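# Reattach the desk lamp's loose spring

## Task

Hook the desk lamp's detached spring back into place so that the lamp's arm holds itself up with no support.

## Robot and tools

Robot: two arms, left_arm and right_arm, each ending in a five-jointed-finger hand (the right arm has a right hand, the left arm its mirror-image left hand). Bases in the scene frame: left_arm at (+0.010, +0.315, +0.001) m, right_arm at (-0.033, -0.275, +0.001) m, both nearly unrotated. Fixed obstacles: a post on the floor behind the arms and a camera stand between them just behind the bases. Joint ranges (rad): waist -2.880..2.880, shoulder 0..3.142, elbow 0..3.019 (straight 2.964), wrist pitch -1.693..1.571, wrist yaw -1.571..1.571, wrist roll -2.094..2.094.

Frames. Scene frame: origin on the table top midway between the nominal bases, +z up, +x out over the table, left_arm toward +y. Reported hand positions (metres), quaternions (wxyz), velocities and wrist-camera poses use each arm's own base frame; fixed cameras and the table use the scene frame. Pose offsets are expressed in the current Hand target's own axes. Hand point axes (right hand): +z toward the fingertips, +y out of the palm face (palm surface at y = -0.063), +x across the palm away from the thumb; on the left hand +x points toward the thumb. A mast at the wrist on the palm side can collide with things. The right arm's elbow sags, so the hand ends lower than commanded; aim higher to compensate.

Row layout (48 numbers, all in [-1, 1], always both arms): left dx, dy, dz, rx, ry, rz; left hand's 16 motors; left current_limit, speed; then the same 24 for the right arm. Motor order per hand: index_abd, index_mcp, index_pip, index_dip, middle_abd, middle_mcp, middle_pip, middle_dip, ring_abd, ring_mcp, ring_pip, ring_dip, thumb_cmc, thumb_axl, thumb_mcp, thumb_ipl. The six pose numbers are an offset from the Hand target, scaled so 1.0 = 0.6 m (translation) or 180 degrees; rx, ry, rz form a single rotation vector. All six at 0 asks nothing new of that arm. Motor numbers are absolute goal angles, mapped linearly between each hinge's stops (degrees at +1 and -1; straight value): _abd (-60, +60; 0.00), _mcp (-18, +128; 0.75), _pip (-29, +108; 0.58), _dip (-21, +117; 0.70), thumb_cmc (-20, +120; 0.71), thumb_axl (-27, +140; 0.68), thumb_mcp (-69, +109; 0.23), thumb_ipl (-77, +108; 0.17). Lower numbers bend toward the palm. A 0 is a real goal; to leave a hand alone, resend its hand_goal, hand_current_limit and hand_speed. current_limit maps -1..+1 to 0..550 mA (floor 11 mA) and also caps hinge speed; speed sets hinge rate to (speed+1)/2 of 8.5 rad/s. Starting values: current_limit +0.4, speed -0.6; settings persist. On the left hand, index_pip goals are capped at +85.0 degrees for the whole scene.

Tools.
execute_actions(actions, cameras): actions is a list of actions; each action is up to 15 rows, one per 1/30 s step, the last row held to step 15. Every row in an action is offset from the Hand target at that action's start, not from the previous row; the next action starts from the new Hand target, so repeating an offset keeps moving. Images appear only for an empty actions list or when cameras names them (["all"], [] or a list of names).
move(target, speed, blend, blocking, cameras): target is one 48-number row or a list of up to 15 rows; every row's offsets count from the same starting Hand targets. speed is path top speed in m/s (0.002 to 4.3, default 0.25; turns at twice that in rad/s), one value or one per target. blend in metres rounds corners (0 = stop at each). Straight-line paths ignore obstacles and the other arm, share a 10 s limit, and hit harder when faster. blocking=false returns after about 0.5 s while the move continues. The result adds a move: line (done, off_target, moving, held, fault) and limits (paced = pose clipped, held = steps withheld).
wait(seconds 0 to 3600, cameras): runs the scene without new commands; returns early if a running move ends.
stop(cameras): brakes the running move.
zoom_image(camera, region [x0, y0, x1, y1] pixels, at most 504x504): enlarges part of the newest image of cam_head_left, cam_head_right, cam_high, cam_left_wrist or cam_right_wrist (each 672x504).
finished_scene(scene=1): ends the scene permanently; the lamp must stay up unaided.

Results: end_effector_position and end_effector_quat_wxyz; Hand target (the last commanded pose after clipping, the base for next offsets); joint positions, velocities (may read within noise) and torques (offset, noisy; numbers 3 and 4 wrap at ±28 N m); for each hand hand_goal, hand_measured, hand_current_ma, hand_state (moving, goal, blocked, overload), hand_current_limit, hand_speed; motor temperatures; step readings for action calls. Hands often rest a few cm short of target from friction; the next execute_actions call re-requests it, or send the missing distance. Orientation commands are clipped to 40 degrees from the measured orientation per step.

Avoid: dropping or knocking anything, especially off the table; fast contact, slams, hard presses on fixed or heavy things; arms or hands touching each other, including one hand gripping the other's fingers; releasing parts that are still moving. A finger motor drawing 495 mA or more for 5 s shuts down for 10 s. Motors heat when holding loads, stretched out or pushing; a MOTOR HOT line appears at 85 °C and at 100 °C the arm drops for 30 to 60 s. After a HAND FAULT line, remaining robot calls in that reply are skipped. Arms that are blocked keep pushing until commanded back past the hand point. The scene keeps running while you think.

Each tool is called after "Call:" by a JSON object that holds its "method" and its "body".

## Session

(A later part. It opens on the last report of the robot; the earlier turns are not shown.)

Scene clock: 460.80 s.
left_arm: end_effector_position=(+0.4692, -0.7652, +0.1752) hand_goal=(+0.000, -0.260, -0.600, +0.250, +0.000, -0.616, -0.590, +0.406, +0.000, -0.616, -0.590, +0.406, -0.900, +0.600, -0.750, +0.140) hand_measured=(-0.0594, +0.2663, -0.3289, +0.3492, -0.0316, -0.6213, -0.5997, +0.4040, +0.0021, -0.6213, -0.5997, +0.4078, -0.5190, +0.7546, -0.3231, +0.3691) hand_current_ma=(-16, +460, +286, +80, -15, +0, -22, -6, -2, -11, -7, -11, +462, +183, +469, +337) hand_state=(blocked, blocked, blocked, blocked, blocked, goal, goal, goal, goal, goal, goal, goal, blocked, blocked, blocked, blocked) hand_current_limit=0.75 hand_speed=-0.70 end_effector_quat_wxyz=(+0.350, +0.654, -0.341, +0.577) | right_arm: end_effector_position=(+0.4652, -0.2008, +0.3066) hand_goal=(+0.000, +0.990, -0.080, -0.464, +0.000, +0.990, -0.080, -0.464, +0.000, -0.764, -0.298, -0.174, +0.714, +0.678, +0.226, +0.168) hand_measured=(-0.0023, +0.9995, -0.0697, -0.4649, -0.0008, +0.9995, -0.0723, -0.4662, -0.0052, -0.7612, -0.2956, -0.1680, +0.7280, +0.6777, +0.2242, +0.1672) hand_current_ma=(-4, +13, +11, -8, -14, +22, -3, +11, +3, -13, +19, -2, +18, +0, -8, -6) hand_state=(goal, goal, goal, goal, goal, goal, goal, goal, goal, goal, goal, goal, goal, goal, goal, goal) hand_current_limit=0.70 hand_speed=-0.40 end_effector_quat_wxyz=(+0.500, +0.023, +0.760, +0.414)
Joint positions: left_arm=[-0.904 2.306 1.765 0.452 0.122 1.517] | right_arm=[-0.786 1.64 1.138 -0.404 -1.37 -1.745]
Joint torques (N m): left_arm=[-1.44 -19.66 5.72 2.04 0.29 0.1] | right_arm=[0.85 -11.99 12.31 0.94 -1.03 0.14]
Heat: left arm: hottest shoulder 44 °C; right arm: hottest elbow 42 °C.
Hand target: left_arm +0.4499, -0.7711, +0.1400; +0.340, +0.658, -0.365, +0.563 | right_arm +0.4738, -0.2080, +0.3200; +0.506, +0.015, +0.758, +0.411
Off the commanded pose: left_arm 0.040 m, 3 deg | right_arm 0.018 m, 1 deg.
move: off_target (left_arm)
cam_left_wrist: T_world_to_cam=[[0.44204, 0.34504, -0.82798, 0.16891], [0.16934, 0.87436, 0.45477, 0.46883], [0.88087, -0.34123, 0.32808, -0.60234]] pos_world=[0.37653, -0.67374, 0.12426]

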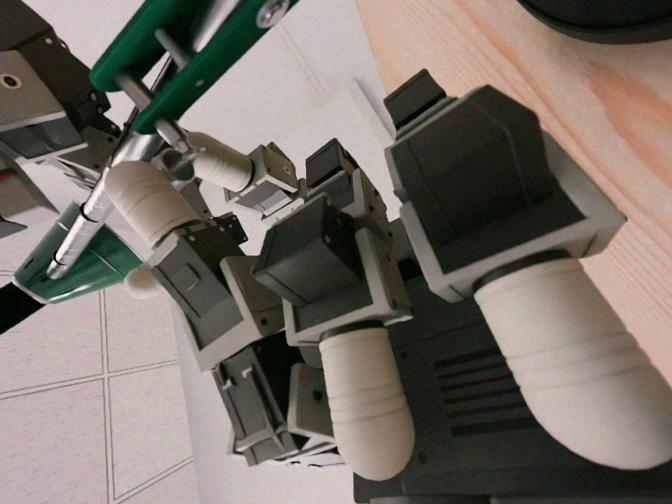

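Call:
{"method": "move", "body": {"target": [0, 0.0056, 0.0015, 0,0,0, 0,-0.26,-0.60,0.25, 0,-0.616,-0.59,0.406, 0,-0.616,-0.59,0.406, -0.90,0.60,-0.75,0.14, 0.75,-0.7, 0,0,0,0,0,0, 0,0.99,-0.08,-0.464, 0,0.99,-0.08,-0.464, 0,-0.764,-0.298,-0.174, 0.714,0.678,0.226,0.168, 0.7,-0.4], "speed": 0.02, "cameras": ["cam_left_wrist"]}}

Call:
{"method": "zoom_image", "body": {"camera": "cam_left_wrist", "region": [150, 135, 215, 190]}}

Scene clock: 461.67 s.
left_arm: end_effector_position=(+0.4682, -0.7663, +0.1752) hand_goal=(+0.000, -0.260, -0.600, +0.250, +0.000, -0.616, -0.590, +0.406, +0.000, -0.616, -0.590, +0.406, -0.900, +0.600, -0.750, +0.140) hand_measured=(-0.0594, +0.2651, -0.3289, +0.3492, -0.0316, -0.6213, -0.5984, +0.4040, +0.0021, -0.6225, -0.5984, +0.4078, -0.5190, +0.7546, -0.3231, +0.3691) hand_current_ma=(-4, +468, +285, +83, -9, -1, -14, -3, +5, -1, -18, -1, +466, +170, +482, +342) hand_state=(blocked, blocked, blocked, blocked, blocked, goal, goal, goal, goal, goal, goal, goal, blocked, blocked, blocked, blocked) hand_current_limit=0.75 hand_speed=-0.70 end_effector_quat_wxyz=(+0.350, +0.654, -0.340, +0.578) | right_arm: end_effector_position=(+0.4652, -0.2008, +0.3066) hand_goal=(+0.000, +0.990, -0.080, -0.464, +0.000, +0.990, -0.080, -0.464, +0.000, -0.764, -0.298, -0.174, +0.714, +0.678, +0.226, +0.168) hand_measured=(-0.0023, +1.0000, -0.0684, -0.4662, -0.0008, +1.0000, -0.0723, -0.4649, -0.0052, -0.7612, -0.2968, -0.1693, +0.7280, +0.6767, +0.2242, +0.1681) hand_current_ma=(+1, +32, +16, -10, +4, +22, +5, +4, +8, -7, +15, +6, +14, +18, -3, -6) hand_state=(goal, goal, goal, goal, goal, goal, goal, goal, goal, goal, goal, goal, goal, goal, goal, goal) hand_current_limit=0.70 hand_speed=-0.40 end_effector_quat_wxyz=(+0.500, +0.023, +0.760, +0.414)
Joint positions: left_arm=[-0.907 2.306 1.765 0.452 0.117 1.516] | right_arm=[-0.786 1.64 1.138 -0.404 -1.37 -1.745]
Joint torques (N m): left_arm=[-1.96 -19.66 5.83 2 0.3 0.08] | right_arm=[0.85 -11.99 12.31 0.95 -1.02 0.15]
Heat: left arm: hottest shoulder 44 °C; right arm: hottest elbow 42 °C.
Hand target: left_arm +0.4475, -0.7735, +0.1400; +0.340, +0.659, -0.365, +0.563 | right_arm +0.4738, -0.2080, +0.3200; +0.506, +0.015, +0.758, +0.411
Off the commanded pose: left_arm 0.041 m, 4 deg | right_arm 0.018 m, 1 deg.
move: off_target (left_arm)
cam_left_wrist: T_world_to_cam=[[0.44064, 0.34602, -0.82832, 0.17128], [0.1672, 0.87495, 0.45444, 0.47147], [0.88198, -0.33874, 0.32768, -0.60038]] pos_world=[0.37522, -0.67515, 0.12436]

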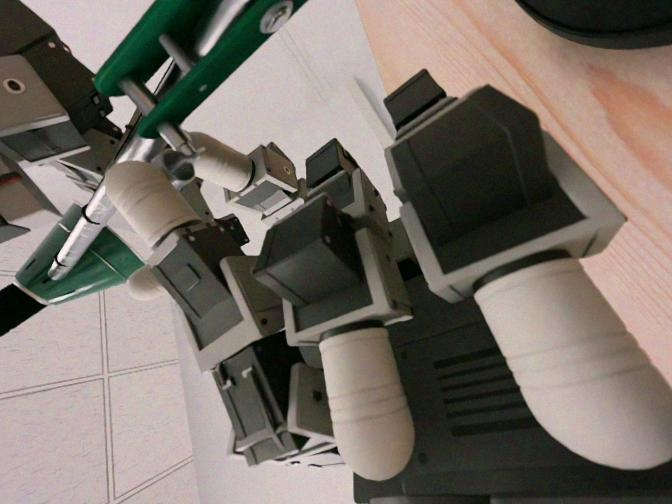

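Scaled by 7.754 from the camera's image (finer frame: 960x720).

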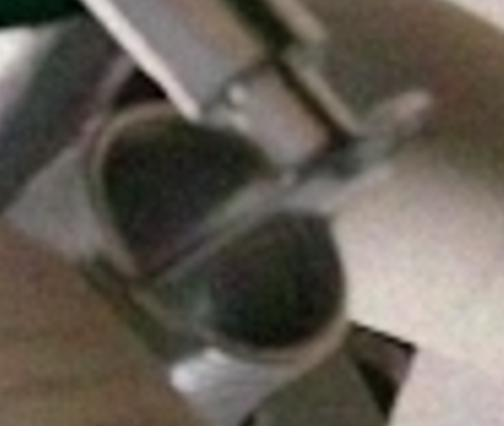

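Call:
{"method": "move", "body": {"target": [0, 0.0073, 0.0019, 0,0,0, 0,-0.26,-0.60,0.25, 0,-0.616,-0.59,0.406, 0,-0.616,-0.59,0.406, -0.90,0.60,-0.75,0.14, 0.75,-0.7, 0,0,0,0,0,0, 0,0.99,-0.08,-0.464, 0,0.99,-0.08,-0.464, 0,-0.764,-0.298,-0.174, 0.714,0.678,0.226,0.168, 0.7,-0.4], "speed": 0.02, "cameras": ["cam_left_wrist"]}}

Call:
{"method": "zoom_image", "body": {"camera": "cam_left_wrist", "region": [150, 135, 215, 190]}}

Scene clock: 462.67 s.
left_arm: end_effector_position=(+0.4672, -0.7676, +0.1753) hand_goal=(+0.000, -0.260, -0.600, +0.250, +0.000, -0.616, -0.590, +0.406, +0.000, -0.616, -0.590, +0.406, -0.900, +0.600, -0.750, +0.140) hand_measured=(-0.0594, +0.2663, -0.3302, +0.3492, -0.0316, -0.6213, -0.5984, +0.4040, +0.0036, -0.6213, -0.5997, +0.4078, -0.5178, +0.7546, -0.3231, +0.3701) hand_current_ma=(-18, +458, +290, +86, -9, -3, -15, -19, -18, +1, -15, -1, +459, +172, +468, +352) hand_state=(blocked, blocked, blocked, blocked, blocked, goal, goal, goal, goal, goal, goal, goal, blocked, blocked, blocked, blocked) hand_current_limit=0.75 hand_speed=-0.70 end_effector_quat_wxyz=(+0.349, +0.655, -0.338, +0.578) | right_arm: end_effector_position=(+0.4652, -0.2008, +0.3066) hand_goal=(+0.000, +0.990, -0.080, -0.464, +0.000, +0.990, -0.080, -0.464, +0.000, -0.764, -0.298, -0.174, +0.714, +0.678, +0.226, +0.168) hand_measured=(-0.0023, +1.0000, -0.0697, -0.4649, -0.0008, +0.9995, -0.0723, -0.4662, -0.0066, -0.7624, -0.2956, -0.1680, +0.7293, +0.6767, +0.2242, +0.1672) hand_current_ma=(-3, +12, +14, -3, -3, +11, +8, +5, -4, -10, -3, +18, +16, +18, -1, -16) hand_state=(goal, goal, goal, goal, goal, goal, goal, goal, goal, goal, goal, goal, goal, goal, goal, goal) hand_current_limit=0.70 hand_speed=-0.40 end_effector_quat_wxyz=(+0.500, +0.023, +0.760, +0.414)
Joint positions: left_arm=[-0.91 2.306 1.765 0.452 0.11 1.514] | right_arm=[-0.786 1.64 1.138 -0.404 -1.37 -1.745]
Joint torques (N m): left_arm=[-2.08 -19.37 6 2 0.34 0.1] | right_arm=[0.91 -12.1 12.3 0.92 -1.03 0.15]
Heat: left arm: hottest shoulder 44 °C; right arm: hottest elbow 42 °C.
Hand target: left_arm +0.4444, -0.7766, +0.1400; +0.340, +0.659, -0.365, +0.563 | right_arm +0.4738, -0.2080, +0.3200; +0.506, +0.015, +0.758, +0.411
Off the commanded pose: left_arm 0.043 m, 4 deg | right_arm 0.018 m, 1 deg.
move: off_target (left_arm)
cam_left_wrist: T_world_to_cam=[[0.43858, 0.34739, -0.82884, 0.17435], [0.16415, 0.87579, 0.45393, 0.47493], [0.88357, -0.33514, 0.32708, -0.59784]] pos_world=[0.37381, -0.67686, 0.12446]

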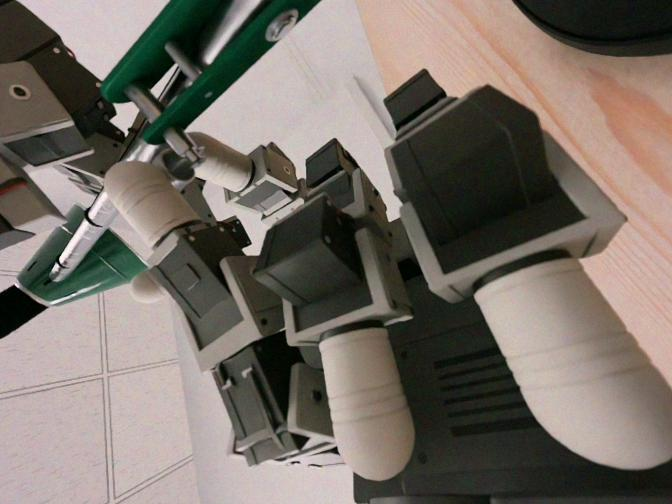

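Scaled by 7.754 from the camera's image (finer frame: 960x720).

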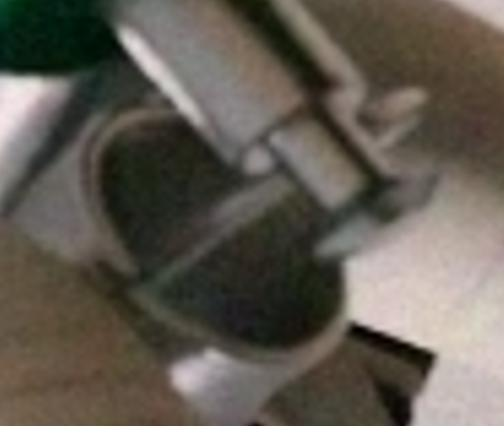

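Call:
{"method": "zoom_image", "body": {"camera": "cam_left_wrist", "region": [165, 140, 210, 175]}}

Scaled by 11.200 from the camera's image (finer frame: 960x720).

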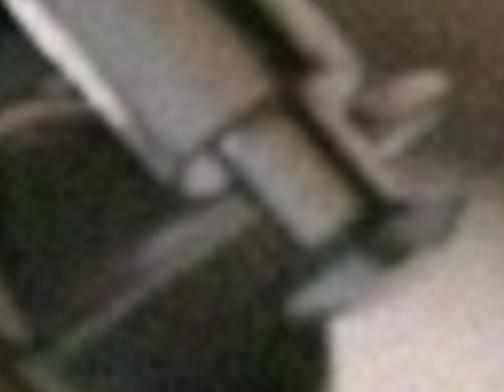

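Call:
{"method": "move", "body": {"target": [0, -0.0419, -0.0112, 0,0,0, 0,-0.26,-0.60,0.25, 0,-0.616,-0.59,0.406, 0,-0.616,-0.59,0.406, -0.90,0.60,-0.75,0.14, 0.75,-0.7, 0,0,0,0,0,0, 0,0.99,-0.08,-0.464, 0,0.99,-0.08,-0.464, 0,-0.764,-0.298,-0.174, 0.714,0.678,0.226,0.168, 0.7,-0.4], "speed": 0.02, "cameras": ["cam_left_wrist"]}}

Call:
{"method": "zoom_image", "body": {"camera": "cam_left_wrist", "region": [130, 100, 230, 190]}}

Scene clock: 468.63 s.
left_arm: end_effector_position=(+0.4698, -0.7632, +0.1756) hand_goal=(+0.000, -0.260, -0.600, +0.250, +0.000, -0.616, -0.590, +0.406, +0.000, -0.616, -0.590, +0.406, -0.900, +0.600, -0.750, +0.140) hand_measured=(-0.0594, +0.2675, -0.3289, +0.3492, -0.0316, -0.6213, -0.5984, +0.4053, +0.0036, -0.6213, -0.5997, +0.4078, -0.5190, +0.7546, -0.3241, +0.3691) hand_current_ma=(-19, +471, +283, +90, -9, +0, -3, -10, +0, -16, +3, -3, +473, +169, +471, +333) hand_state=(blocked, blocked, blocked, blocked, blocked, goal, goal, goal, goal, goal, goal, goal, blocked, blocked, blocked, blocked) hand_current_limit=0.75 hand_speed=-0.70 end_effector_quat_wxyz=(+0.355, +0.652, -0.344, +0.574) | right_arm: end_effector_position=(+0.4652, -0.2008, +0.3066) hand_goal=(+0.000, +0.990, -0.080, -0.464, +0.000, +0.990, -0.080, -0.464, +0.000, -0.764, -0.298, -0.174, +0.714, +0.678, +0.226, +0.168) hand_measured=(-0.0023, +0.9995, -0.0697, -0.4649, -0.0008, +1.0000, -0.0736, -0.4662, -0.0066, -0.7612, -0.2956, -0.1668, +0.7280, +0.6767, +0.2242, +0.1672) hand_current_ma=(+12, +7, -2, -10, -8, +12, +5, +2, +17, +2, +6, +19, +9, +4, +9, -10) hand_state=(goal, goal, goal, goal, goal, goal, goal, goal, goal, goal, goal, goal, goal, goal, goal, goal) hand_current_limit=0.70 hand_speed=-0.40 end_effector_quat_wxyz=(+0.500, +0.023, +0.760, +0.414)
Joint positions: left_arm=[-0.899 2.306 1.765 0.452 0.139 1.514] | right_arm=[-0.786 1.64 1.138 -0.404 -1.37 -1.745]
Joint torques (N m): left_arm=[0.21 -20.07 5.24 2.17 0.5 0.14] | right_arm=[0.85 -12.04 12.31 0.95 -1.03 0.15]
Heat: left arm: hottest shoulder 43 °C; right arm: hottest elbow 42 °C.
Hand target: left_arm +0.4628, -0.7582, +0.1400; +0.340, +0.659, -0.365, +0.563 | right_arm +0.4738, -0.2080, +0.3200; +0.506, +0.015, +0.758, +0.411
Off the commanded pose: left_arm 0.037 m, 3 deg | right_arm 0.018 m, 1 deg.
move: off_target (left_arm)
cam_left_wrist: T_world_to_cam=[[0.44295, 0.33777, -0.83048, 0.16277], [0.18145, 0.87337, 0.45199, 0.4609], [0.87799, -0.3509, 0.32558, -0.60785]] pos_world=[0.37796, -0.67081, 0.12476]

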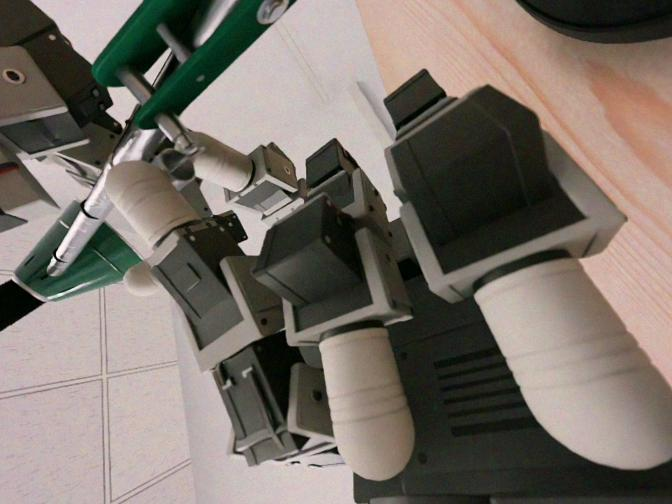

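Scaled by 5.040 from the camera's image (finer frame: 960x720).

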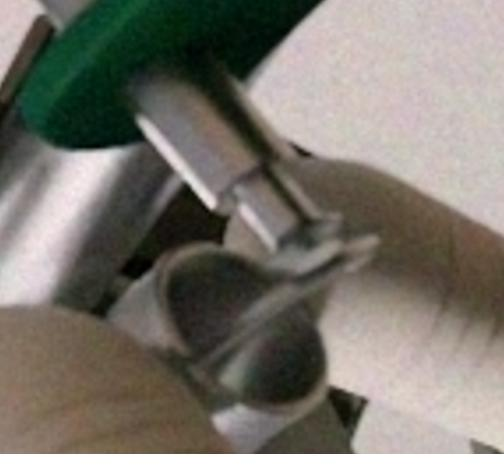

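Call:
{"method": "move", "body": {"target": [-0.0023, 0.0010, -0.0170, 0,0,0, 0,-0.26,-0.60,0.25, 0,-0.616,-0.59,0.406, 0,-0.616,-0.59,0.406, -0.90,0.60,-0.75,0.14, 0.75,-0.7, 0,0,0,0,0,0, 0,0.99,-0.08,-0.464, 0,0.99,-0.08,-0.464, 0,-0.764,-0.298,-0.174, 0.714,0.678,0.226,0.168, 0.7,-0.4], "speed": 0.02, "cameras": ["cam_left_wrist"]}}

Call:
{"method": "zoom_image", "body": {"camera": "cam_left_wrist", "region": [130, 100, 230, 190]}}

Scene clock: 470.07 s.
left_arm: end_effector_position=(+0.4646, -0.7556, +0.1755) hand_goal=(+0.000, -0.260, -0.600, +0.250, +0.000, -0.616, -0.590, +0.406, +0.000, -0.616, -0.590, +0.406, -0.900, +0.600, -0.750, +0.140) hand_measured=(-0.0550, +0.2747, -0.3289, +0.3492, -0.0316, -0.6201, -0.5997, +0.4040, +0.0021, -0.6213, -0.5997, +0.4078, -0.5190, +0.7546, -0.3231, +0.3577) hand_current_ma=(+1, +472, +282, +85, -1, -7, -16, -13, -3, -13, -9, +9, +465, +173, +473, +315) hand_state=(blocked, blocked, blocked, blocked, blocked, goal, goal, goal, goal, goal, goal, goal, blocked, blocked, blocked, blocked) hand_current_limit=0.75 hand_speed=-0.70 end_effector_quat_wxyz=(+0.355, +0.652, -0.343, +0.575) | right_arm: end_effector_position=(+0.4650, -0.2007, +0.3067) hand_goal=(+0.000, +0.990, -0.080, -0.464, +0.000, +0.990, -0.080, -0.464, +0.000, -0.764, -0.298, -0.174, +0.714, +0.678, +0.226, +0.168) hand_measured=(-0.0037, +0.9995, -0.0697, -0.4662, -0.0008, +0.9995, -0.0723, -0.4662, -0.0066, -0.7612, -0.2956, -0.1680, +0.7280, +0.6767, +0.2242, +0.1681) hand_current_ma=(+3, +22, +11, +5, -6, +27, -5, +7, -3, +1, +3, +7, +21, -2, +2, -5) hand_state=(goal, goal, goal, goal, goal, goal, goal, goal, goal, goal, goal, goal, goal, goal, goal, goal) hand_current_limit=0.70 hand_speed=-0.40 end_effector_quat_wxyz=(+0.500, +0.024, +0.760, +0.415)
Joint positions: left_arm=[-0.898 2.285 1.723 0.474 0.139 1.514] | right_arm=[-0.786 1.64 1.138 -0.407 -1.371 -1.745]
Joint torques (N m): left_arm=[0.26 -19.78 4.86 2.09 0.57 0.15] | right_arm=[0.85 -12.04 12.33 1.03 -0.99 0.14]
Heat: left arm: hottest shoulder 43 °C; right arm: hottest elbow 42 °C.
Hand target: left_arm +0.4571, -0.7496, +0.1397; +0.340, +0.659, -0.365, +0.563 | right_arm +0.4738, -0.2080, +0.3201; +0.506, +0.015, +0.758, +0.411
Off the commanded pose: left_arm 0.037 m, 3 deg | right_arm 0.018 m, 1 deg.
move: off_target (left_arm)
cam_left_wrist: T_world_to_cam=[[0.44313, 0.33755, -0.83048, 0.16225], [0.18053, 0.87382, 0.4515, 0.45604], [0.87809, -0.35, 0.32628, -0.60015]] pos_world=[0.37276, -0.66331, 0.12466]

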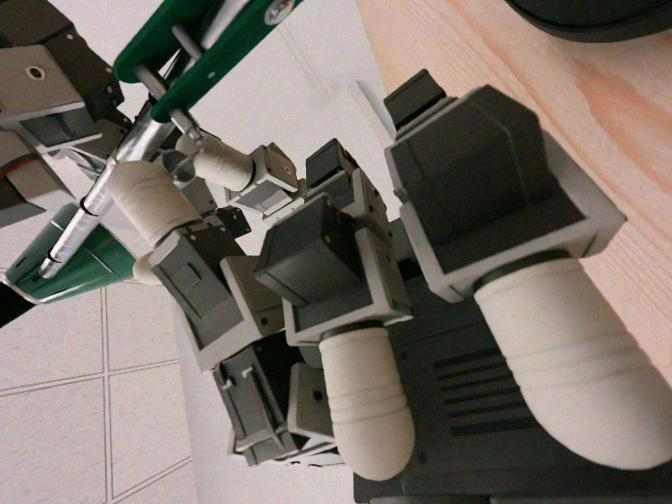

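Scaled by 5.040 from the camera's image (finer frame: 960x720).

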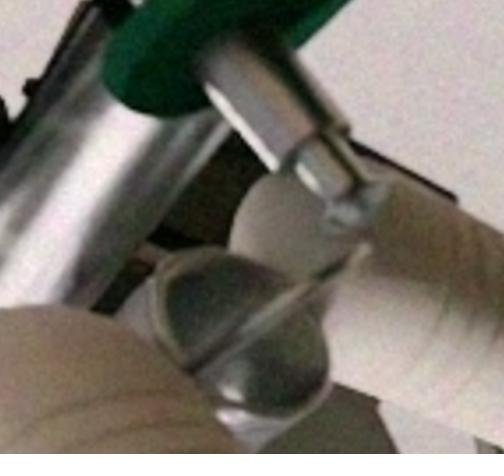

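Call:
{"method": "move", "body": {"target": [-0.0413, -0.0015, 0.0056, 0,-0.0161,-0.0043, 0,-0.26,-0.60,0.25, 0,-0.616,-0.59,0.406, 0,-0.616,-0.59,0.406, -0.90,0.60,-0.75,0.14, 0.75,-0.7, 0,0,0,0,0,0, 0,0.99,-0.08,-0.464, 0,0.99,-0.08,-0.464, 0,-0.764,-0.298,-0.174, 0.714,0.678,0.226,0.168, 0.7,-0.4], "speed": 0.02, "cameras": ["cam_left_wrist"]}}

Call:
{"method": "zoom_image", "body": {"camera": "cam_left_wrist", "region": [130, 100, 230, 190]}}

Scene clock: 472.77 s.
left_arm: end_effector_position=(+0.4640, -0.7550, +0.1739) hand_goal=(+0.000, -0.260, -0.600, +0.250, +0.000, -0.616, -0.590, +0.406, +0.000, -0.616, -0.590, +0.406, -0.900, +0.600, -0.750, +0.140) hand_measured=(-0.0491, +0.2747, -0.3289, +0.3492, -0.0316, -0.6213, -0.5984, +0.4040, +0.0021, -0.6213, -0.5984, +0.4078, -0.5190, +0.7546, -0.3241, +0.3577) hand_current_ma=(-4, +467, +284, +76, -2, -5, -21, +1, +1, -5, -9, +0, +466, +169, +479, +312) hand_state=(blocked, blocked, blocked, blocked, blocked, goal, goal, goal, goal, goal, goal, goal, blocked, blocked, blocked, blocked) hand_current_limit=0.75 hand_speed=-0.70 end_effector_quat_wxyz=(+0.357, +0.654, -0.342, +0.572) | right_arm: end_effector_position=(+0.4650, -0.2007, +0.3067) hand_goal=(+0.000, +0.990, -0.080, -0.464, +0.000, +0.990, -0.080, -0.464, +0.000, -0.764, -0.298, -0.174, +0.714, +0.678, +0.226, +0.168) hand_measured=(-0.0023, +0.9995, -0.0697, -0.4662, -0.0008, +0.9995, -0.0710, -0.4662, -0.0052, -0.7624, -0.2956, -0.1693, +0.7280, +0.6767, +0.2242, +0.1672) hand_current_ma=(+15, +16, +21, -5, -13, +22, -4, +5, -1, -5, +14, +0, +23, +7, +5, -2) hand_state=(goal, goal, goal, goal, goal, goal, goal, goal, goal, goal, goal, goal, goal, goal, goal, goal) hand_current_limit=0.70 hand_speed=-0.40 end_effector_quat_wxyz=(+0.500, +0.024, +0.760, +0.415)
Joint positions: left_arm=[-0.898 2.285 1.72 0.474 0.141 1.508] | right_arm=[-0.786 1.64 1.138 -0.407 -1.371 -1.745]
Joint torques (N m): left_arm=[0.03 -18.37 4.89 1.02 0.59 0.11] | right_arm=[0.73 -11.99 12.36 1.02 -0.99 0.14]
Heat: left arm: hottest shoulder 44 °C; right arm: hottest elbow 43 °C.
Hand target: left_arm +0.4571, -0.7496, +0.1147; +0.335, +0.675, -0.369, +0.544 | right_arm +0.4738, -0.2080, +0.3201; +0.506, +0.015, +0.758, +0.411
Off the commanded pose: left_arm 0.060 m, 6 deg | right_arm 0.018 m, 1 deg.
move: off_target (left_arm)
cam_left_wrist: T_world_to_cam=[[0.43702, 0.33703, -0.83392, 0.16395], [0.18488, 0.87369, 0.44999, 0.45452], [0.88025, -0.35083, 0.31951, -0.5993]] pos_world=[0.37185, -0.66261, 0.12368]

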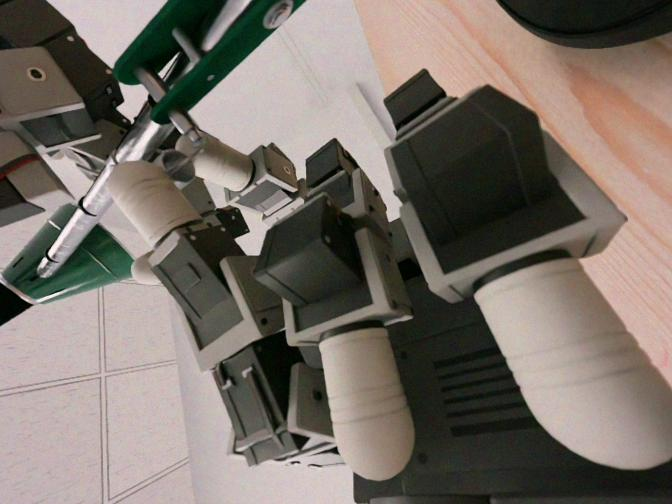

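Scaled by 5.040 from the camera's image (finer frame: 960x720).

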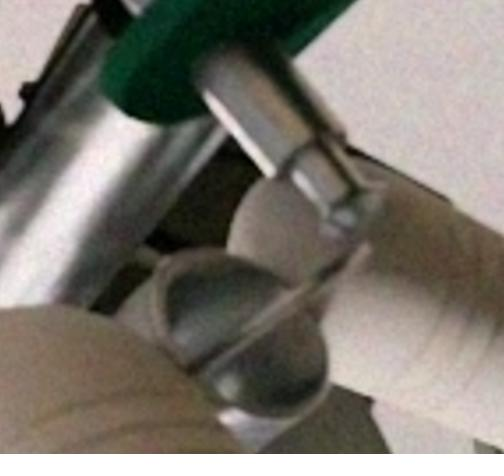

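Call:
{"method": "move", "body": {"target": [-0.0330, -0.0012, 0.0045, 0,-0.0107,-0.0029, 0,-0.26,-0.60,0.25, 0,-0.616,-0.59,0.406, 0,-0.616,-0.59,0.406, -0.90,0.60,-0.75,0.14, 0.75,-0.7, 0,0,0,0,0,0, 0,0.99,-0.08,-0.464, 0,0.99,-0.08,-0.464, 0,-0.764,-0.298,-0.174, 0.714,0.678,0.226,0.168, 0.7,-0.4], "speed": 0.02, "cameras": ["cam_left_wrist"]}}

Call:
{"method": "zoom_image", "body": {"camera": "cam_left_wrist", "region": [130, 100, 230, 190]}}

Scene clock: 475.00 s.
left_arm: end_effector_position=(+0.4636, -0.7544, +0.1705) hand_goal=(+0.000, -0.260, -0.600, +0.250, +0.000, -0.616, -0.590, +0.406, +0.000, -0.616, -0.590, +0.406, -0.900, +0.600, -0.750, +0.140) hand_measured=(-0.0286, +0.2759, -0.3289, +0.3492, -0.0316, -0.6213, -0.5984, +0.4040, +0.0021, -0.6213, -0.5997, +0.4078, -0.5190, +0.7546, -0.3241, +0.3577) hand_current_ma=(-1, +471, +295, +87, -9, +1, -6, -13, -10, -5, -10, +3, +458, +173, +466, +319) hand_state=(blocked, blocked, blocked, blocked, blocked, goal, goal, goal, goal, goal, goal, goal, blocked, blocked, blocked, blocked) hand_current_limit=0.75 hand_speed=-0.70 end_effector_quat_wxyz=(+0.358, +0.660, -0.341, +0.566) | right_arm: end_effector_position=(+0.4650, -0.2007, +0.3067) hand_goal=(+0.000, +0.990, -0.080, -0.464, +0.000, +0.990, -0.080, -0.464, +0.000, -0.764, -0.298, -0.174, +0.714, +0.678, +0.226, +0.168) hand_measured=(-0.0037, +0.9995, -0.0684, -0.4662, -0.0023, +1.0000, -0.0723, -0.4662, -0.0066, -0.7612, -0.2956, -0.1668, +0.7280, +0.6788, +0.2242, +0.1672) hand_current_ma=(+8, +22, +3, -6, -3, +20, -6, +26, +1, -3, +9, +6, +19, +22, +4, +5) hand_state=(goal, goal, goal, goal, goal, goal, goal, goal, goal, goal, goal, goal, goal, goal, goal, goal) hand_current_limit=0.70 hand_speed=-0.40 end_effector_quat_wxyz=(+0.500, +0.024, +0.760, +0.415)
Joint positions: left_arm=[-0.898 2.285 1.716 0.465 0.142 1.498] | right_arm=[-0.786 1.64 1.138 -0.407 -1.371 -1.745]
Joint torques (N m): left_arm=[0.15 -17.49 4.67 0.94 0.63 0.27] | right_arm=[0.91 -12.1 12.34 1.03 -0.99 0.14]
Heat: left arm: hottest shoulder 44 °C; right arm: hottest elbow 43 °C.
Hand target: left_arm +0.4564, -0.7489, +0.0948; +0.331, +0.686, -0.372, +0.531 | right_arm +0.4738, -0.2080, +0.3201; +0.506, +0.015, +0.758, +0.411
Off the commanded pose: left_arm 0.076 m, 7 deg | right_arm 0.018 m, 1 deg.
move: off_target (left_arm)
cam_left_wrist: T_world_to_cam=[[0.42341, 0.34072, -0.83942, 0.17121], [0.19281, 0.87146, 0.45098, 0.45001], [0.88518, -0.3528, 0.30329, -0.59864]] pos_world=[0.37064, -0.66171, 0.12234]

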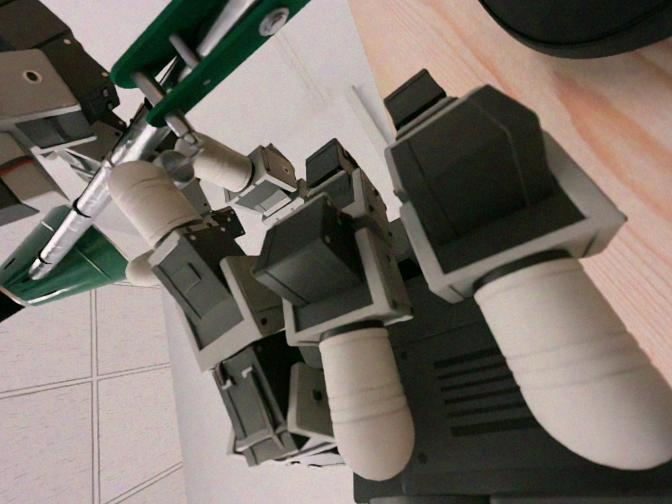

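Scaled by 5.040 from the camera's image (finer frame: 960x720).

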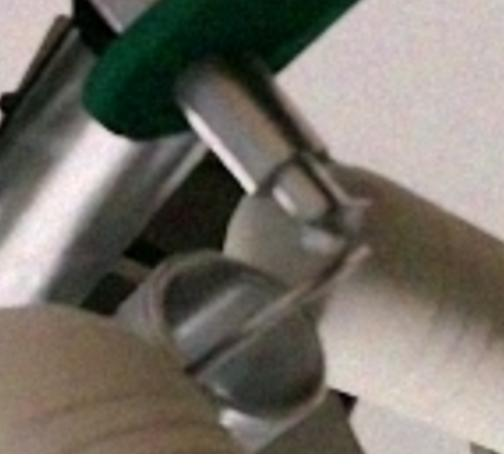

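Call:
{"method": "move", "body": {"target": [0, 0.0193, 0.0052, 0,0,0, 0,-0.26,-0.60,0.25, 0,-0.616,-0.59,0.406, 0,-0.616,-0.59,0.406, -0.90,0.60,-0.75,0.14, 0.75,-0.7, 0,0,0,0,0,0, 0,0.99,-0.08,-0.464, 0,0.99,-0.08,-0.464, 0,-0.764,-0.298,-0.174, 0.714,0.678,0.226,0.168, 0.7,-0.4], "speed": 0.02, "cameras": ["cam_left_wrist"]}}

Call:
{"method": "zoom_image", "body": {"camera": "cam_left_wrist", "region": [150, 135, 215, 190]}}

Scene clock: 477.03 s.
left_arm: end_effector_position=(+0.4650, -0.7542, +0.1705) hand_goal=(+0.000, -0.260, -0.600, +0.250, +0.000, -0.616, -0.590, +0.406, +0.000, -0.616, -0.590, +0.406, -0.900, +0.600, -0.750, +0.140) hand_measured=(-0.0286, +0.2759, -0.3289, +0.3492, -0.0316, -0.6213, -0.5997, +0.4040, +0.0021, -0.6213, -0.5984, +0.4078, -0.5190, +0.7546, -0.3241, +0.3577) hand_current_ma=(-18, +472, +287, +85, -7, -4, -5, -3, -3, -10, -15, -2, +472, +177, +473, +314) hand_state=(blocked, blocked, blocked, blocked, blocked, goal, goal, goal, goal, goal, goal, goal, blocked, blocked, blocked, blocked) hand_current_limit=0.75 hand_speed=-0.70 end_effector_quat_wxyz=(+0.356, +0.661, -0.338, +0.567) | right_arm: end_effector_position=(+0.4650, -0.2007, +0.3067) hand_goal=(+0.000, +0.990, -0.080, -0.464, +0.000, +0.990, -0.080, -0.464, +0.000, -0.764, -0.298, -0.174, +0.714, +0.678, +0.226, +0.168) hand_measured=(-0.0023, +1.0000, -0.0684, -0.4649, -0.0008, +0.9995, -0.0723, -0.4662, -0.0052, -0.7624, -0.2968, -0.1680, +0.7280, +0.6767, +0.2252, +0.1672) hand_current_ma=(+6, +21, +13, -10, -5, +7, +7, +10, -7, -7, +7, +10, +18, +11, -2, -8) hand_state=(goal, goal, goal, goal, goal, goal, goal, goal, goal, goal, goal, goal, goal, goal, goal, goal) hand_current_limit=0.70 hand_speed=-0.40 end_effector_quat_wxyz=(+0.500, +0.024, +0.760, +0.415)
Joint positions: left_arm=[-0.898 2.285 1.716 0.465 0.135 1.497] | right_arm=[-0.786 1.64 1.138 -0.407 -1.371 -1.745]
Joint torques (N m): left_arm=[-0.79 -17.03 4.81 0.87 0.3 0.21] | right_arm=[0.85 -11.99 12.34 1.02 -0.99 0.14]
Heat: left arm: hottest shoulder 44 °C; right arm: hottest elbow 43 °C.
Hand target: left_arm +0.4479, -0.7574, +0.0948; +0.331, +0.686, -0.372, +0.531 | right_arm +0.4738, -0.2080, +0.3201; +0.506, +0.015, +0.758, +0.411
Off the commanded pose: left_arm 0.078 m, 7 deg | right_arm 0.018 m, 1 deg.
move: off_target (left_arm)
cam_left_wrist: T_world_to_cam=[[0.42086, 0.3439, -0.83941, 0.17411], [0.18644, 0.8728, 0.45106, 0.45356], [0.88776, -0.34633, 0.30321, -0.59618]] pos_world=[0.37143, -0.66223, 0.12234]

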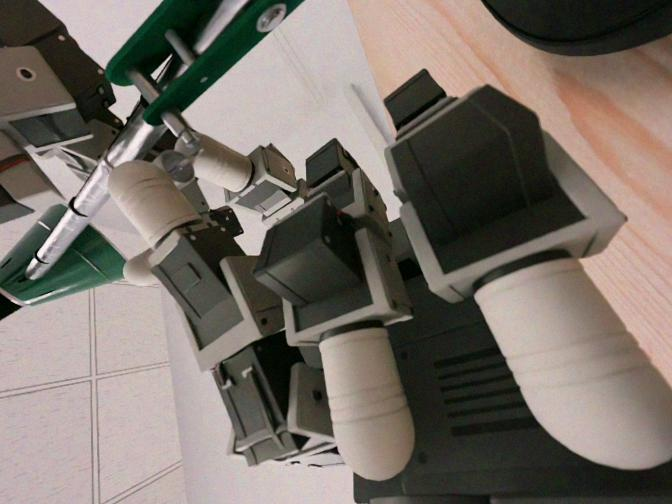

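Scaled by 7.754 from the camera's image (finer frame: 960x720).

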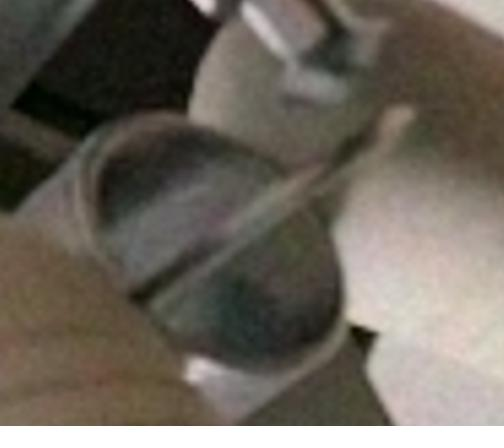

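Call:
{"method": "move", "body": {"target": [0, 0.0113, 0.0030, 0,0,0, 0,-0.26,-0.60,0.25, 0,-0.616,-0.59,0.406, 0,-0.616,-0.59,0.406, -0.90,0.60,-0.75,0.14, 0.75,-0.7, 0,0,0,0,0,0, 0,0.99,-0.08,-0.464, 0,0.99,-0.08,-0.464, 0,-0.764,-0.298,-0.174, 0.714,0.678,0.226,0.168, 0.7,-0.4], "speed": 0.02, "cameras": ["cam_left_wrist"]}}

Call:
{"method": "zoom_image", "body": {"camera": "cam_left_wrist", "region": [150, 135, 215, 190]}}

Scene clock: 477.93 s.
left_arm: end_effector_position=(+0.4631, -0.7565, +0.1707) hand_goal=(+0.000, -0.260, -0.600, +0.250, +0.000, -0.616, -0.590, +0.406, +0.000, -0.616, -0.590, +0.406, -0.900, +0.600, -0.750, +0.140) hand_measured=(-0.0272, +0.2759, -0.3289, +0.3492, -0.0316, -0.6201, -0.5984, +0.4053, +0.0021, -0.6213, -0.5997, +0.4078, -0.5178, +0.7546, -0.3241, +0.3577) hand_current_ma=(+2, +455, +286, +82, -5, -7, -22, -18, -3, -15, -14, -3, +465, +182, +465, +309) hand_state=(blocked, blocked, blocked, blocked, blocked, goal, goal, goal, goal, goal, goal, goal, blocked, blocked, blocked, blocked) hand_current_limit=0.75 hand_speed=-0.70 end_effector_quat_wxyz=(+0.355, +0.662, -0.336, +0.568) | right_arm: end_effector_position=(+0.4650, -0.2007, +0.3067) hand_goal=(+0.000, +0.990, -0.080, -0.464, +0.000, +0.990, -0.080, -0.464, +0.000, -0.764, -0.298, -0.174, +0.714, +0.678, +0.226, +0.168) hand_measured=(-0.0023, +0.9995, -0.0697, -0.4662, -0.0008, +0.9995, -0.0710, -0.4674, -0.0066, -0.7612, -0.2981, -0.1668, +0.7293, +0.6777, +0.2242, +0.1672) hand_current_ma=(+3, +7, -2, -2, -11, +20, +4, +8, -6, -9, +9, -2, +12, +13, -7, -2) hand_state=(goal, goal, goal, goal, goal, goal, goal, goal, goal, goal, goal, goal, goal, goal, goal, goal) hand_current_limit=0.70 hand_speed=-0.40 end_effector_quat_wxyz=(+0.500, +0.024, +0.760, +0.415)
Joint positions: left_arm=[-0.904 2.285 1.716 0.465 0.124 1.494] | right_arm=[-0.786 1.64 1.138 -0.407 -1.371 -1.745]
Joint torques (N m): left_arm=[-1.61 -17.03 5.01 0.87 0.36 0.2] | right_arm=[0.85 -11.99 12.34 1.01 -0.99 0.14]
Heat: left arm: hottest shoulder 44 °C; right arm: hottest elbow 43 °C.
Hand target: left_arm +0.4428, -0.7624, +0.0948; +0.331, +0.686, -0.372, +0.531 | right_arm +0.4738, -0.2080, +0.3201; +0.506, +0.015, +0.758, +0.411
Off the commanded pose: left_arm 0.079 m, 7 deg | right_arm 0.018 m, 1 deg.
move: off_target (left_arm)
cam_left_wrist: T_world_to_cam=[[0.41753, 0.34547, -0.84042, 0.17871], [0.18236, 0.87423, 0.44997, 0.45898], [0.89018, -0.34114, 0.30202, -0.59227]] pos_world=[0.36891, -0.66504, 0.12254]

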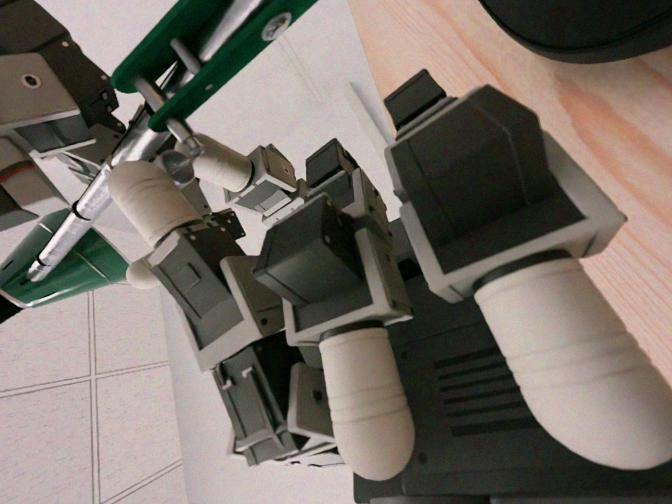

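Scaled by 7.754 from the camera's image (finer frame: 960x720).

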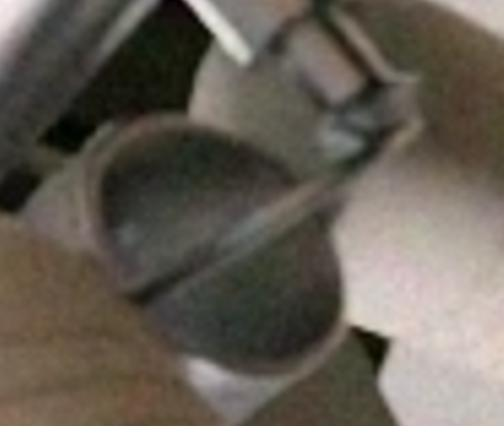

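Call:
{"method": "move", "body": {"target": [0, 0.0065, 0.0017, 0,0,0, 0,-0.26,-0.60,0.25, 0,-0.616,-0.59,0.406, 0,-0.616,-0.59,0.406, -0.90,0.60,-0.75,0.14, 0.75,-0.7, 0,0,0,0,0,0, 0,0.99,-0.08,-0.464, 0,0.99,-0.08,-0.464, 0,-0.764,-0.298,-0.174, 0.714,0.678,0.226,0.168, 0.7,-0.4], "speed": 0.02, "cameras": ["cam_left_wrist"]}}

Call:
{"method": "zoom_image", "body": {"camera": "cam_left_wrist", "region": [150, 135, 215, 190]}}

Scene clock: 478.77 s.
left_arm: end_effector_position=(+0.4628, -0.7572, +0.1704) hand_goal=(+0.000, -0.260, -0.600, +0.250, +0.000, -0.616, -0.590, +0.406, +0.000, -0.616, -0.590, +0.406, -0.900, +0.600, -0.750, +0.140) hand_measured=(-0.0272, +0.2759, -0.3289, +0.3492, -0.0316, -0.6201, -0.5984, +0.4040, +0.0036, -0.6213, -0.5997, +0.4078, -0.5190, +0.7546, -0.3231, +0.3577) hand_current_ma=(+5, +464, +280, +89, -13, +4, -21, -3, +10, -2, -7, -10, +466, +180, +471, +306) hand_state=(blocked, blocked, blocked, blocked, blocked, goal, goal, goal, goal, goal, goal, goal, blocked, blocked, blocked, blocked) hand_current_limit=0.75 hand_speed=-0.70 end_effector_quat_wxyz=(+0.354, +0.664, -0.334, +0.567) | right_arm: end_effector_position=(+0.4650, -0.2007, +0.3067) hand_goal=(+0.000, +0.990, -0.080, -0.464, +0.000, +0.990, -0.080, -0.464, +0.000, -0.764, -0.298, -0.174, +0.714, +0.678, +0.226, +0.168) hand_measured=(-0.0037, +0.9995, -0.0697, -0.4662, -0.0008, +0.9995, -0.0723, -0.4662, -0.0052, -0.7612, -0.2968, -0.1668, +0.7280, +0.6767, +0.2242, +0.1681) hand_current_ma=(+12, +20, +18, -8, +3, +22, -3, +13, -2, -16, +19, +5, +14, -9, +0, -11) hand_state=(goal, goal, goal, goal, goal, goal, goal, goal, goal, goal, goal, goal, goal, goal, goal, goal) hand_current_limit=0.70 hand_speed=-0.40 end_effector_quat_wxyz=(+0.500, +0.024, +0.760, +0.415)
Joint positions: left_arm=[-0.905 2.285 1.716 0.463 0.119 1.491] | right_arm=[-0.786 1.64 1.138 -0.407 -1.371 -1.745]
Joint torques (N m): left_arm=[-2.02 -16.97 5.08 0.99 0.37 0.25] | right_arm=[0.91 -11.93 12.33 1.03 -0.99 0.14]
Heat: left arm: hottest shoulder 44 °C; right arm: hottest elbow 43 °C.
Hand target: left_arm +0.4399, -0.7653, +0.0948; +0.331, +0.686, -0.372, +0.531 | right_arm +0.4738, -0.2080, +0.3201; +0.506, +0.015, +0.758, +0.411
Off the commanded pose: left_arm 0.079 m, 7 deg | right_arm 0.018 m, 1 deg.
move: off_target (left_arm)
cam_left_wrist: T_world_to_cam=[[0.41355, 0.34764, -0.8415, 0.18248], [0.18014, 0.87473, 0.44989, 0.46126], [0.89248, -0.33764, 0.29912, -0.5901]] pos_world=[0.3681, -0.66616, 0.12255]

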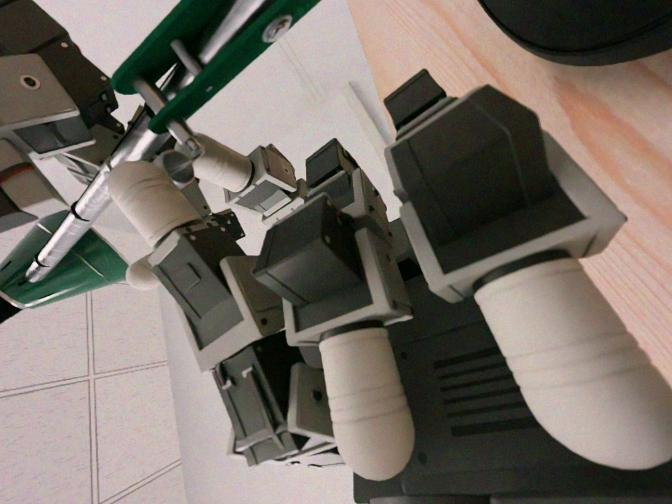

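Scaled by 7.754 from the camera's image (finer frame: 960x720).

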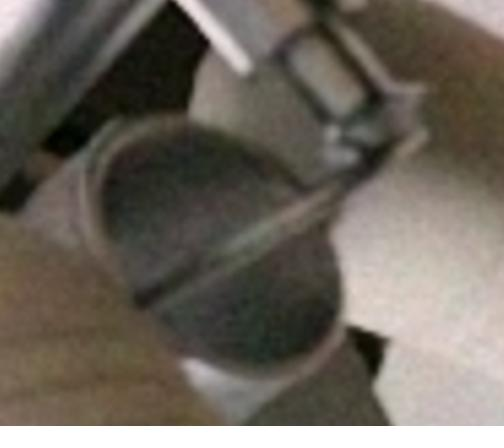

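Call:
{"method": "zoom_image", "body": {"camera": "cam_left_wrist", "region": [180, 138, 212, 164]}}

Scaled by 15.750 from the camera's image (finer frame: 960x720).

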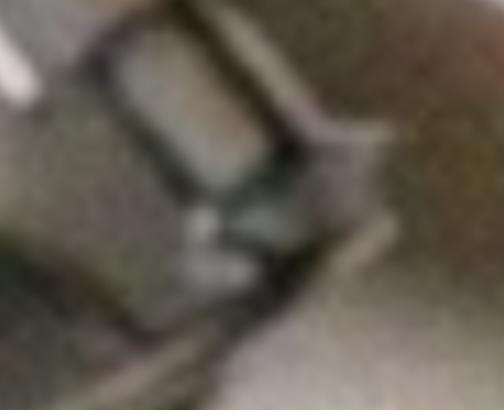

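Call:
{"method": "move", "body": {"target": [-0.0248, -0.0009, 0.0034, 0,-0.0054,-0.0014, 0,-0.26,-0.60,0.25, 0,-0.616,-0.59,0.406, 0,-0.616,-0.59,0.406, -0.90,0.60,-0.75,0.14, 0.75,-0.7, 0,0,0,0,0,0, 0,0.99,-0.08,-0.464, 0,0.99,-0.08,-0.464, 0,-0.764,-0.298,-0.174, 0.714,0.678,0.226,0.168, 0.7,-0.4], "speed": 0.02, "cameras": ["cam_left_wrist"]}}

Call:
{"method": "zoom_image", "body": {"camera": "cam_left_wrist", "region": [150, 135, 215, 190]}}

Scene clock: 481.00 s.
left_arm: end_effector_position=(+0.4630, -0.7572, +0.1695) hand_goal=(+0.000, -0.260, -0.600, +0.250, +0.000, -0.616, -0.590, +0.406, +0.000, -0.616, -0.590, +0.406, -0.900, +0.600, -0.750, +0.140) hand_measured=(-0.0198, +0.2759, -0.3289, +0.3492, -0.0316, -0.6213, -0.5984, +0.4040, +0.0021, -0.6213, -0.5997, +0.4078, -0.5190, +0.7557, -0.3241, +0.3577) hand_current_ma=(-9, +470, +294, +94, -3, +6, -18, -3, -18, +3, -15, +3, +460, +179, +472, +319) hand_state=(blocked, blocked, blocked, blocked, blocked, goal, goal, goal, goal, goal, goal, goal, blocked, blocked, blocked, blocked) hand_current_limit=0.75 hand_speed=-0.70 end_effector_quat_wxyz=(+0.356, +0.665, -0.333, +0.566) | right_arm: end_effector_position=(+0.4650, -0.2007, +0.3067) hand_goal=(+0.000, +0.990, -0.080, -0.464, +0.000, +0.990, -0.080, -0.464, +0.000, -0.764, -0.298, -0.174, +0.714, +0.678, +0.226, +0.168) hand_measured=(-0.0023, +1.0000, -0.0697, -0.4662, -0.0008, +0.9995, -0.0723, -0.4674, -0.0052, -0.7624, -0.2956, -0.1668, +0.7293, +0.6767, +0.2242, +0.1672) hand_current_ma=(+21, +9, +15, -5, -3, +16, +7, +5, +7, -15, -1, -4, +14, +10, +1, -5) hand_state=(goal, goal, goal, goal, goal, goal, goal, goal, goal, goal, goal, goal, goal, goal, goal, goal) hand_current_limit=0.70 hand_speed=-0.40 end_effector_quat_wxyz=(+0.500, +0.024, +0.760, +0.415)
Joint positions: left_arm=[-0.905 2.286 1.716 0.463 0.119 1.486] | right_arm=[-0.786 1.64 1.138 -0.407 -1.371 -1.745]
Joint torques (N m): left_arm=[-1.85 -16.21 4.56 1.03 0.4 0.21] | right_arm=[0.91 -12.04 12.34 1.03 -0.99 0.14]
Heat: left arm: hottest shoulder 44 °C; right arm: hottest elbow 43 °C.
Hand target: left_arm +0.4390, -0.7644, +0.0801; +0.329, +0.691, -0.373, +0.524 | right_arm +0.4738, -0.2080, +0.3201; +0.506, +0.015, +0.758, +0.411
Off the commanded pose: left_arm 0.093 m, 8 deg | right_arm 0.018 m, 1 deg.
move: off_target (left_arm)
cam_left_wrist: T_world_to_cam=[[0.40906, 0.34672, -0.84407, 0.18346], [0.18194, 0.87544, 0.44778, 0.46164], [0.89418, -0.33674, 0.29503, -0.58951]] pos_world=[0.36809, -0.66626, 0.12206]

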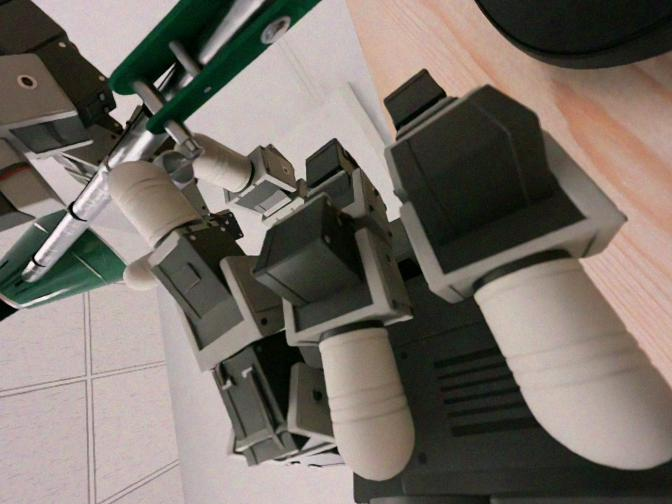

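Scaled by 7.754 from the camera's image (finer frame: 960x720).

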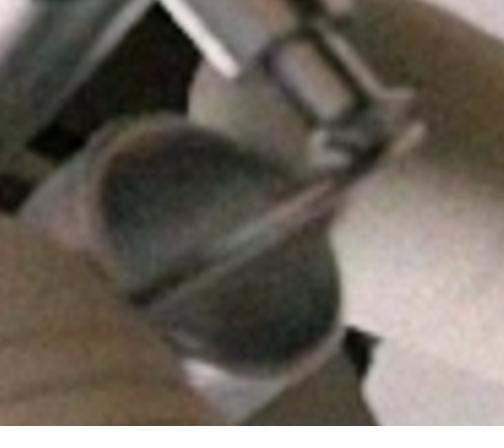

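Call:
{"method": "move", "body": {"target": [-0.0330, -0.0012, 0.0045, 0,-0.0054,-0.0014, 0,-0.26,-0.60,0.25, 0,-0.616,-0.59,0.406, 0,-0.616,-0.59,0.406, -0.90,0.60,-0.75,0.14, 0.75,-0.7, 0,0,0,0,0,0, 0,0.99,-0.08,-0.464, 0,0.99,-0.08,-0.464, 0,-0.764,-0.298,-0.174, 0.714,0.678,0.226,0.168, 0.7,-0.4], "speed": 0.02, "cameras": ["cam_left_wrist"]}}

Call:
{"method": "zoom_image", "body": {"camera": "cam_left_wrist", "region": [150, 135, 215, 190]}}

Call:
{"method": "zoom_image", "body": {"camera": "cam_left_wrist", "region": [180, 138, 212, 164]}}

Scene clock: 483.10 s.
left_arm: end_effector_position=(+0.4620, -0.7584, +0.1625) hand_goal=(+0.000, -0.260, -0.600, +0.250, +0.000, -0.616, -0.590, +0.406, +0.000, -0.616, -0.590, +0.406, -0.900, +0.600, -0.750, +0.140) hand_measured=(+0.0036, +0.2759, -0.3289, +0.3492, -0.0316, -0.6213, -0.5984, +0.4040, +0.0021, -0.6213, -0.5997, +0.4078, -0.5178, +0.7546, -0.3231, +0.3577) hand_current_ma=(+14, +476, +283, +85, -6, +2, -30, -10, -2, -2, -17, -6, +478, +176, +473, +322) hand_state=(goal, blocked, blocked, blocked, blocked, goal, goal, goal, goal, goal, goal, goal, blocked, blocked, blocked, blocked) hand_current_limit=0.75 hand_speed=-0.70 end_effector_quat_wxyz=(+0.359, +0.670, -0.329, +0.560) | right_arm: end_effector_position=(+0.4650, -0.2007, +0.3067) hand_goal=(+0.000, +0.990, -0.080, -0.464, +0.000, +0.990, -0.080, -0.464, +0.000, -0.764, -0.298, -0.174, +0.714, +0.678, +0.226, +0.168) hand_measured=(-0.0023, +0.9995, -0.0697, -0.4649, -0.0008, +1.0000, -0.0723, -0.4674, -0.0052, -0.7612, -0.2956, -0.1680, +0.7293, +0.6777, +0.2242, +0.1672) hand_current_ma=(+1, +7, +4, -3, -3, +17, -4, +6, +1, +1, +0, +5, +18, +6, +9, -3) hand_state=(goal, goal, goal, goal, goal, goal, goal, goal, goal, goal, goal, goal, goal, goal, goal, goal) hand_current_limit=0.70 hand_speed=-0.40 end_effector_quat_wxyz=(+0.500, +0.024, +0.760, +0.415)
Joint positions: left_arm=[-0.908 2.296 1.716 0.463 0.119 1.471] | right_arm=[-0.786 1.64 1.138 -0.407 -1.371 -1.745]
Joint torques (N m): left_arm=[-1.79 -15.27 3.97 1.54 0.45 0.4] | right_arm=[0.73 -11.99 12.34 1.05 -0.99 0.14]
Heat: left arm: hottest shoulder 44 °C; right arm: hottest elbow 43 °C.
Hand target: left_arm +0.4377, -0.7628, +0.0601; +0.327, +0.696, -0.374, +0.518 | right_arm +0.4738, -0.2080, +0.3201; +0.506, +0.015, +0.758, +0.411
Off the commanded pose: left_arm 0.105 m, 8 deg | right_arm 0.018 m, 1 deg.
move: off_target (left_arm)
cam_left_wrist: T_world_to_cam=[[0.3933, 0.34609, -0.85178, 0.18648], [0.19095, 0.8755, 0.44389, 0.46258], [0.89936, -0.33724, 0.27825, -0.58692]] pos_world=[0.36618, -0.66746, 0.11681]

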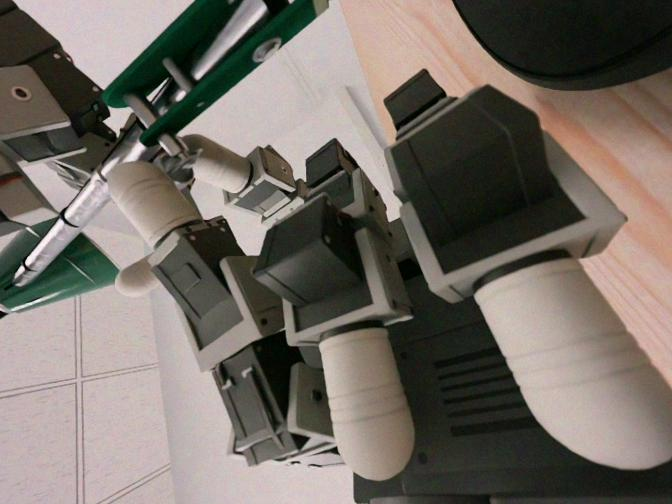

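Scaled by 7.754 from the camera's image (finer frame: 960x720).

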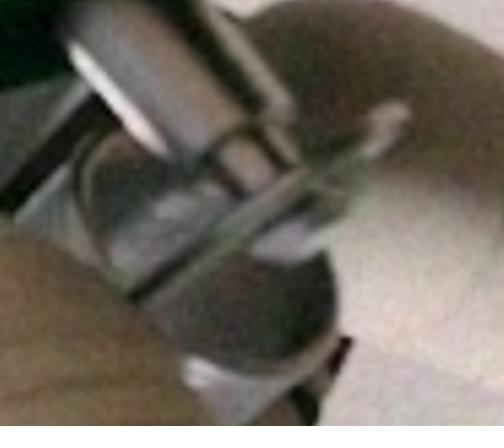

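Scaled by 15.750 from the camera's image (finer frame: 960x720).

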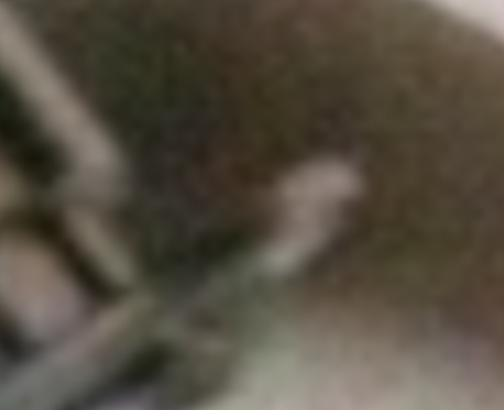

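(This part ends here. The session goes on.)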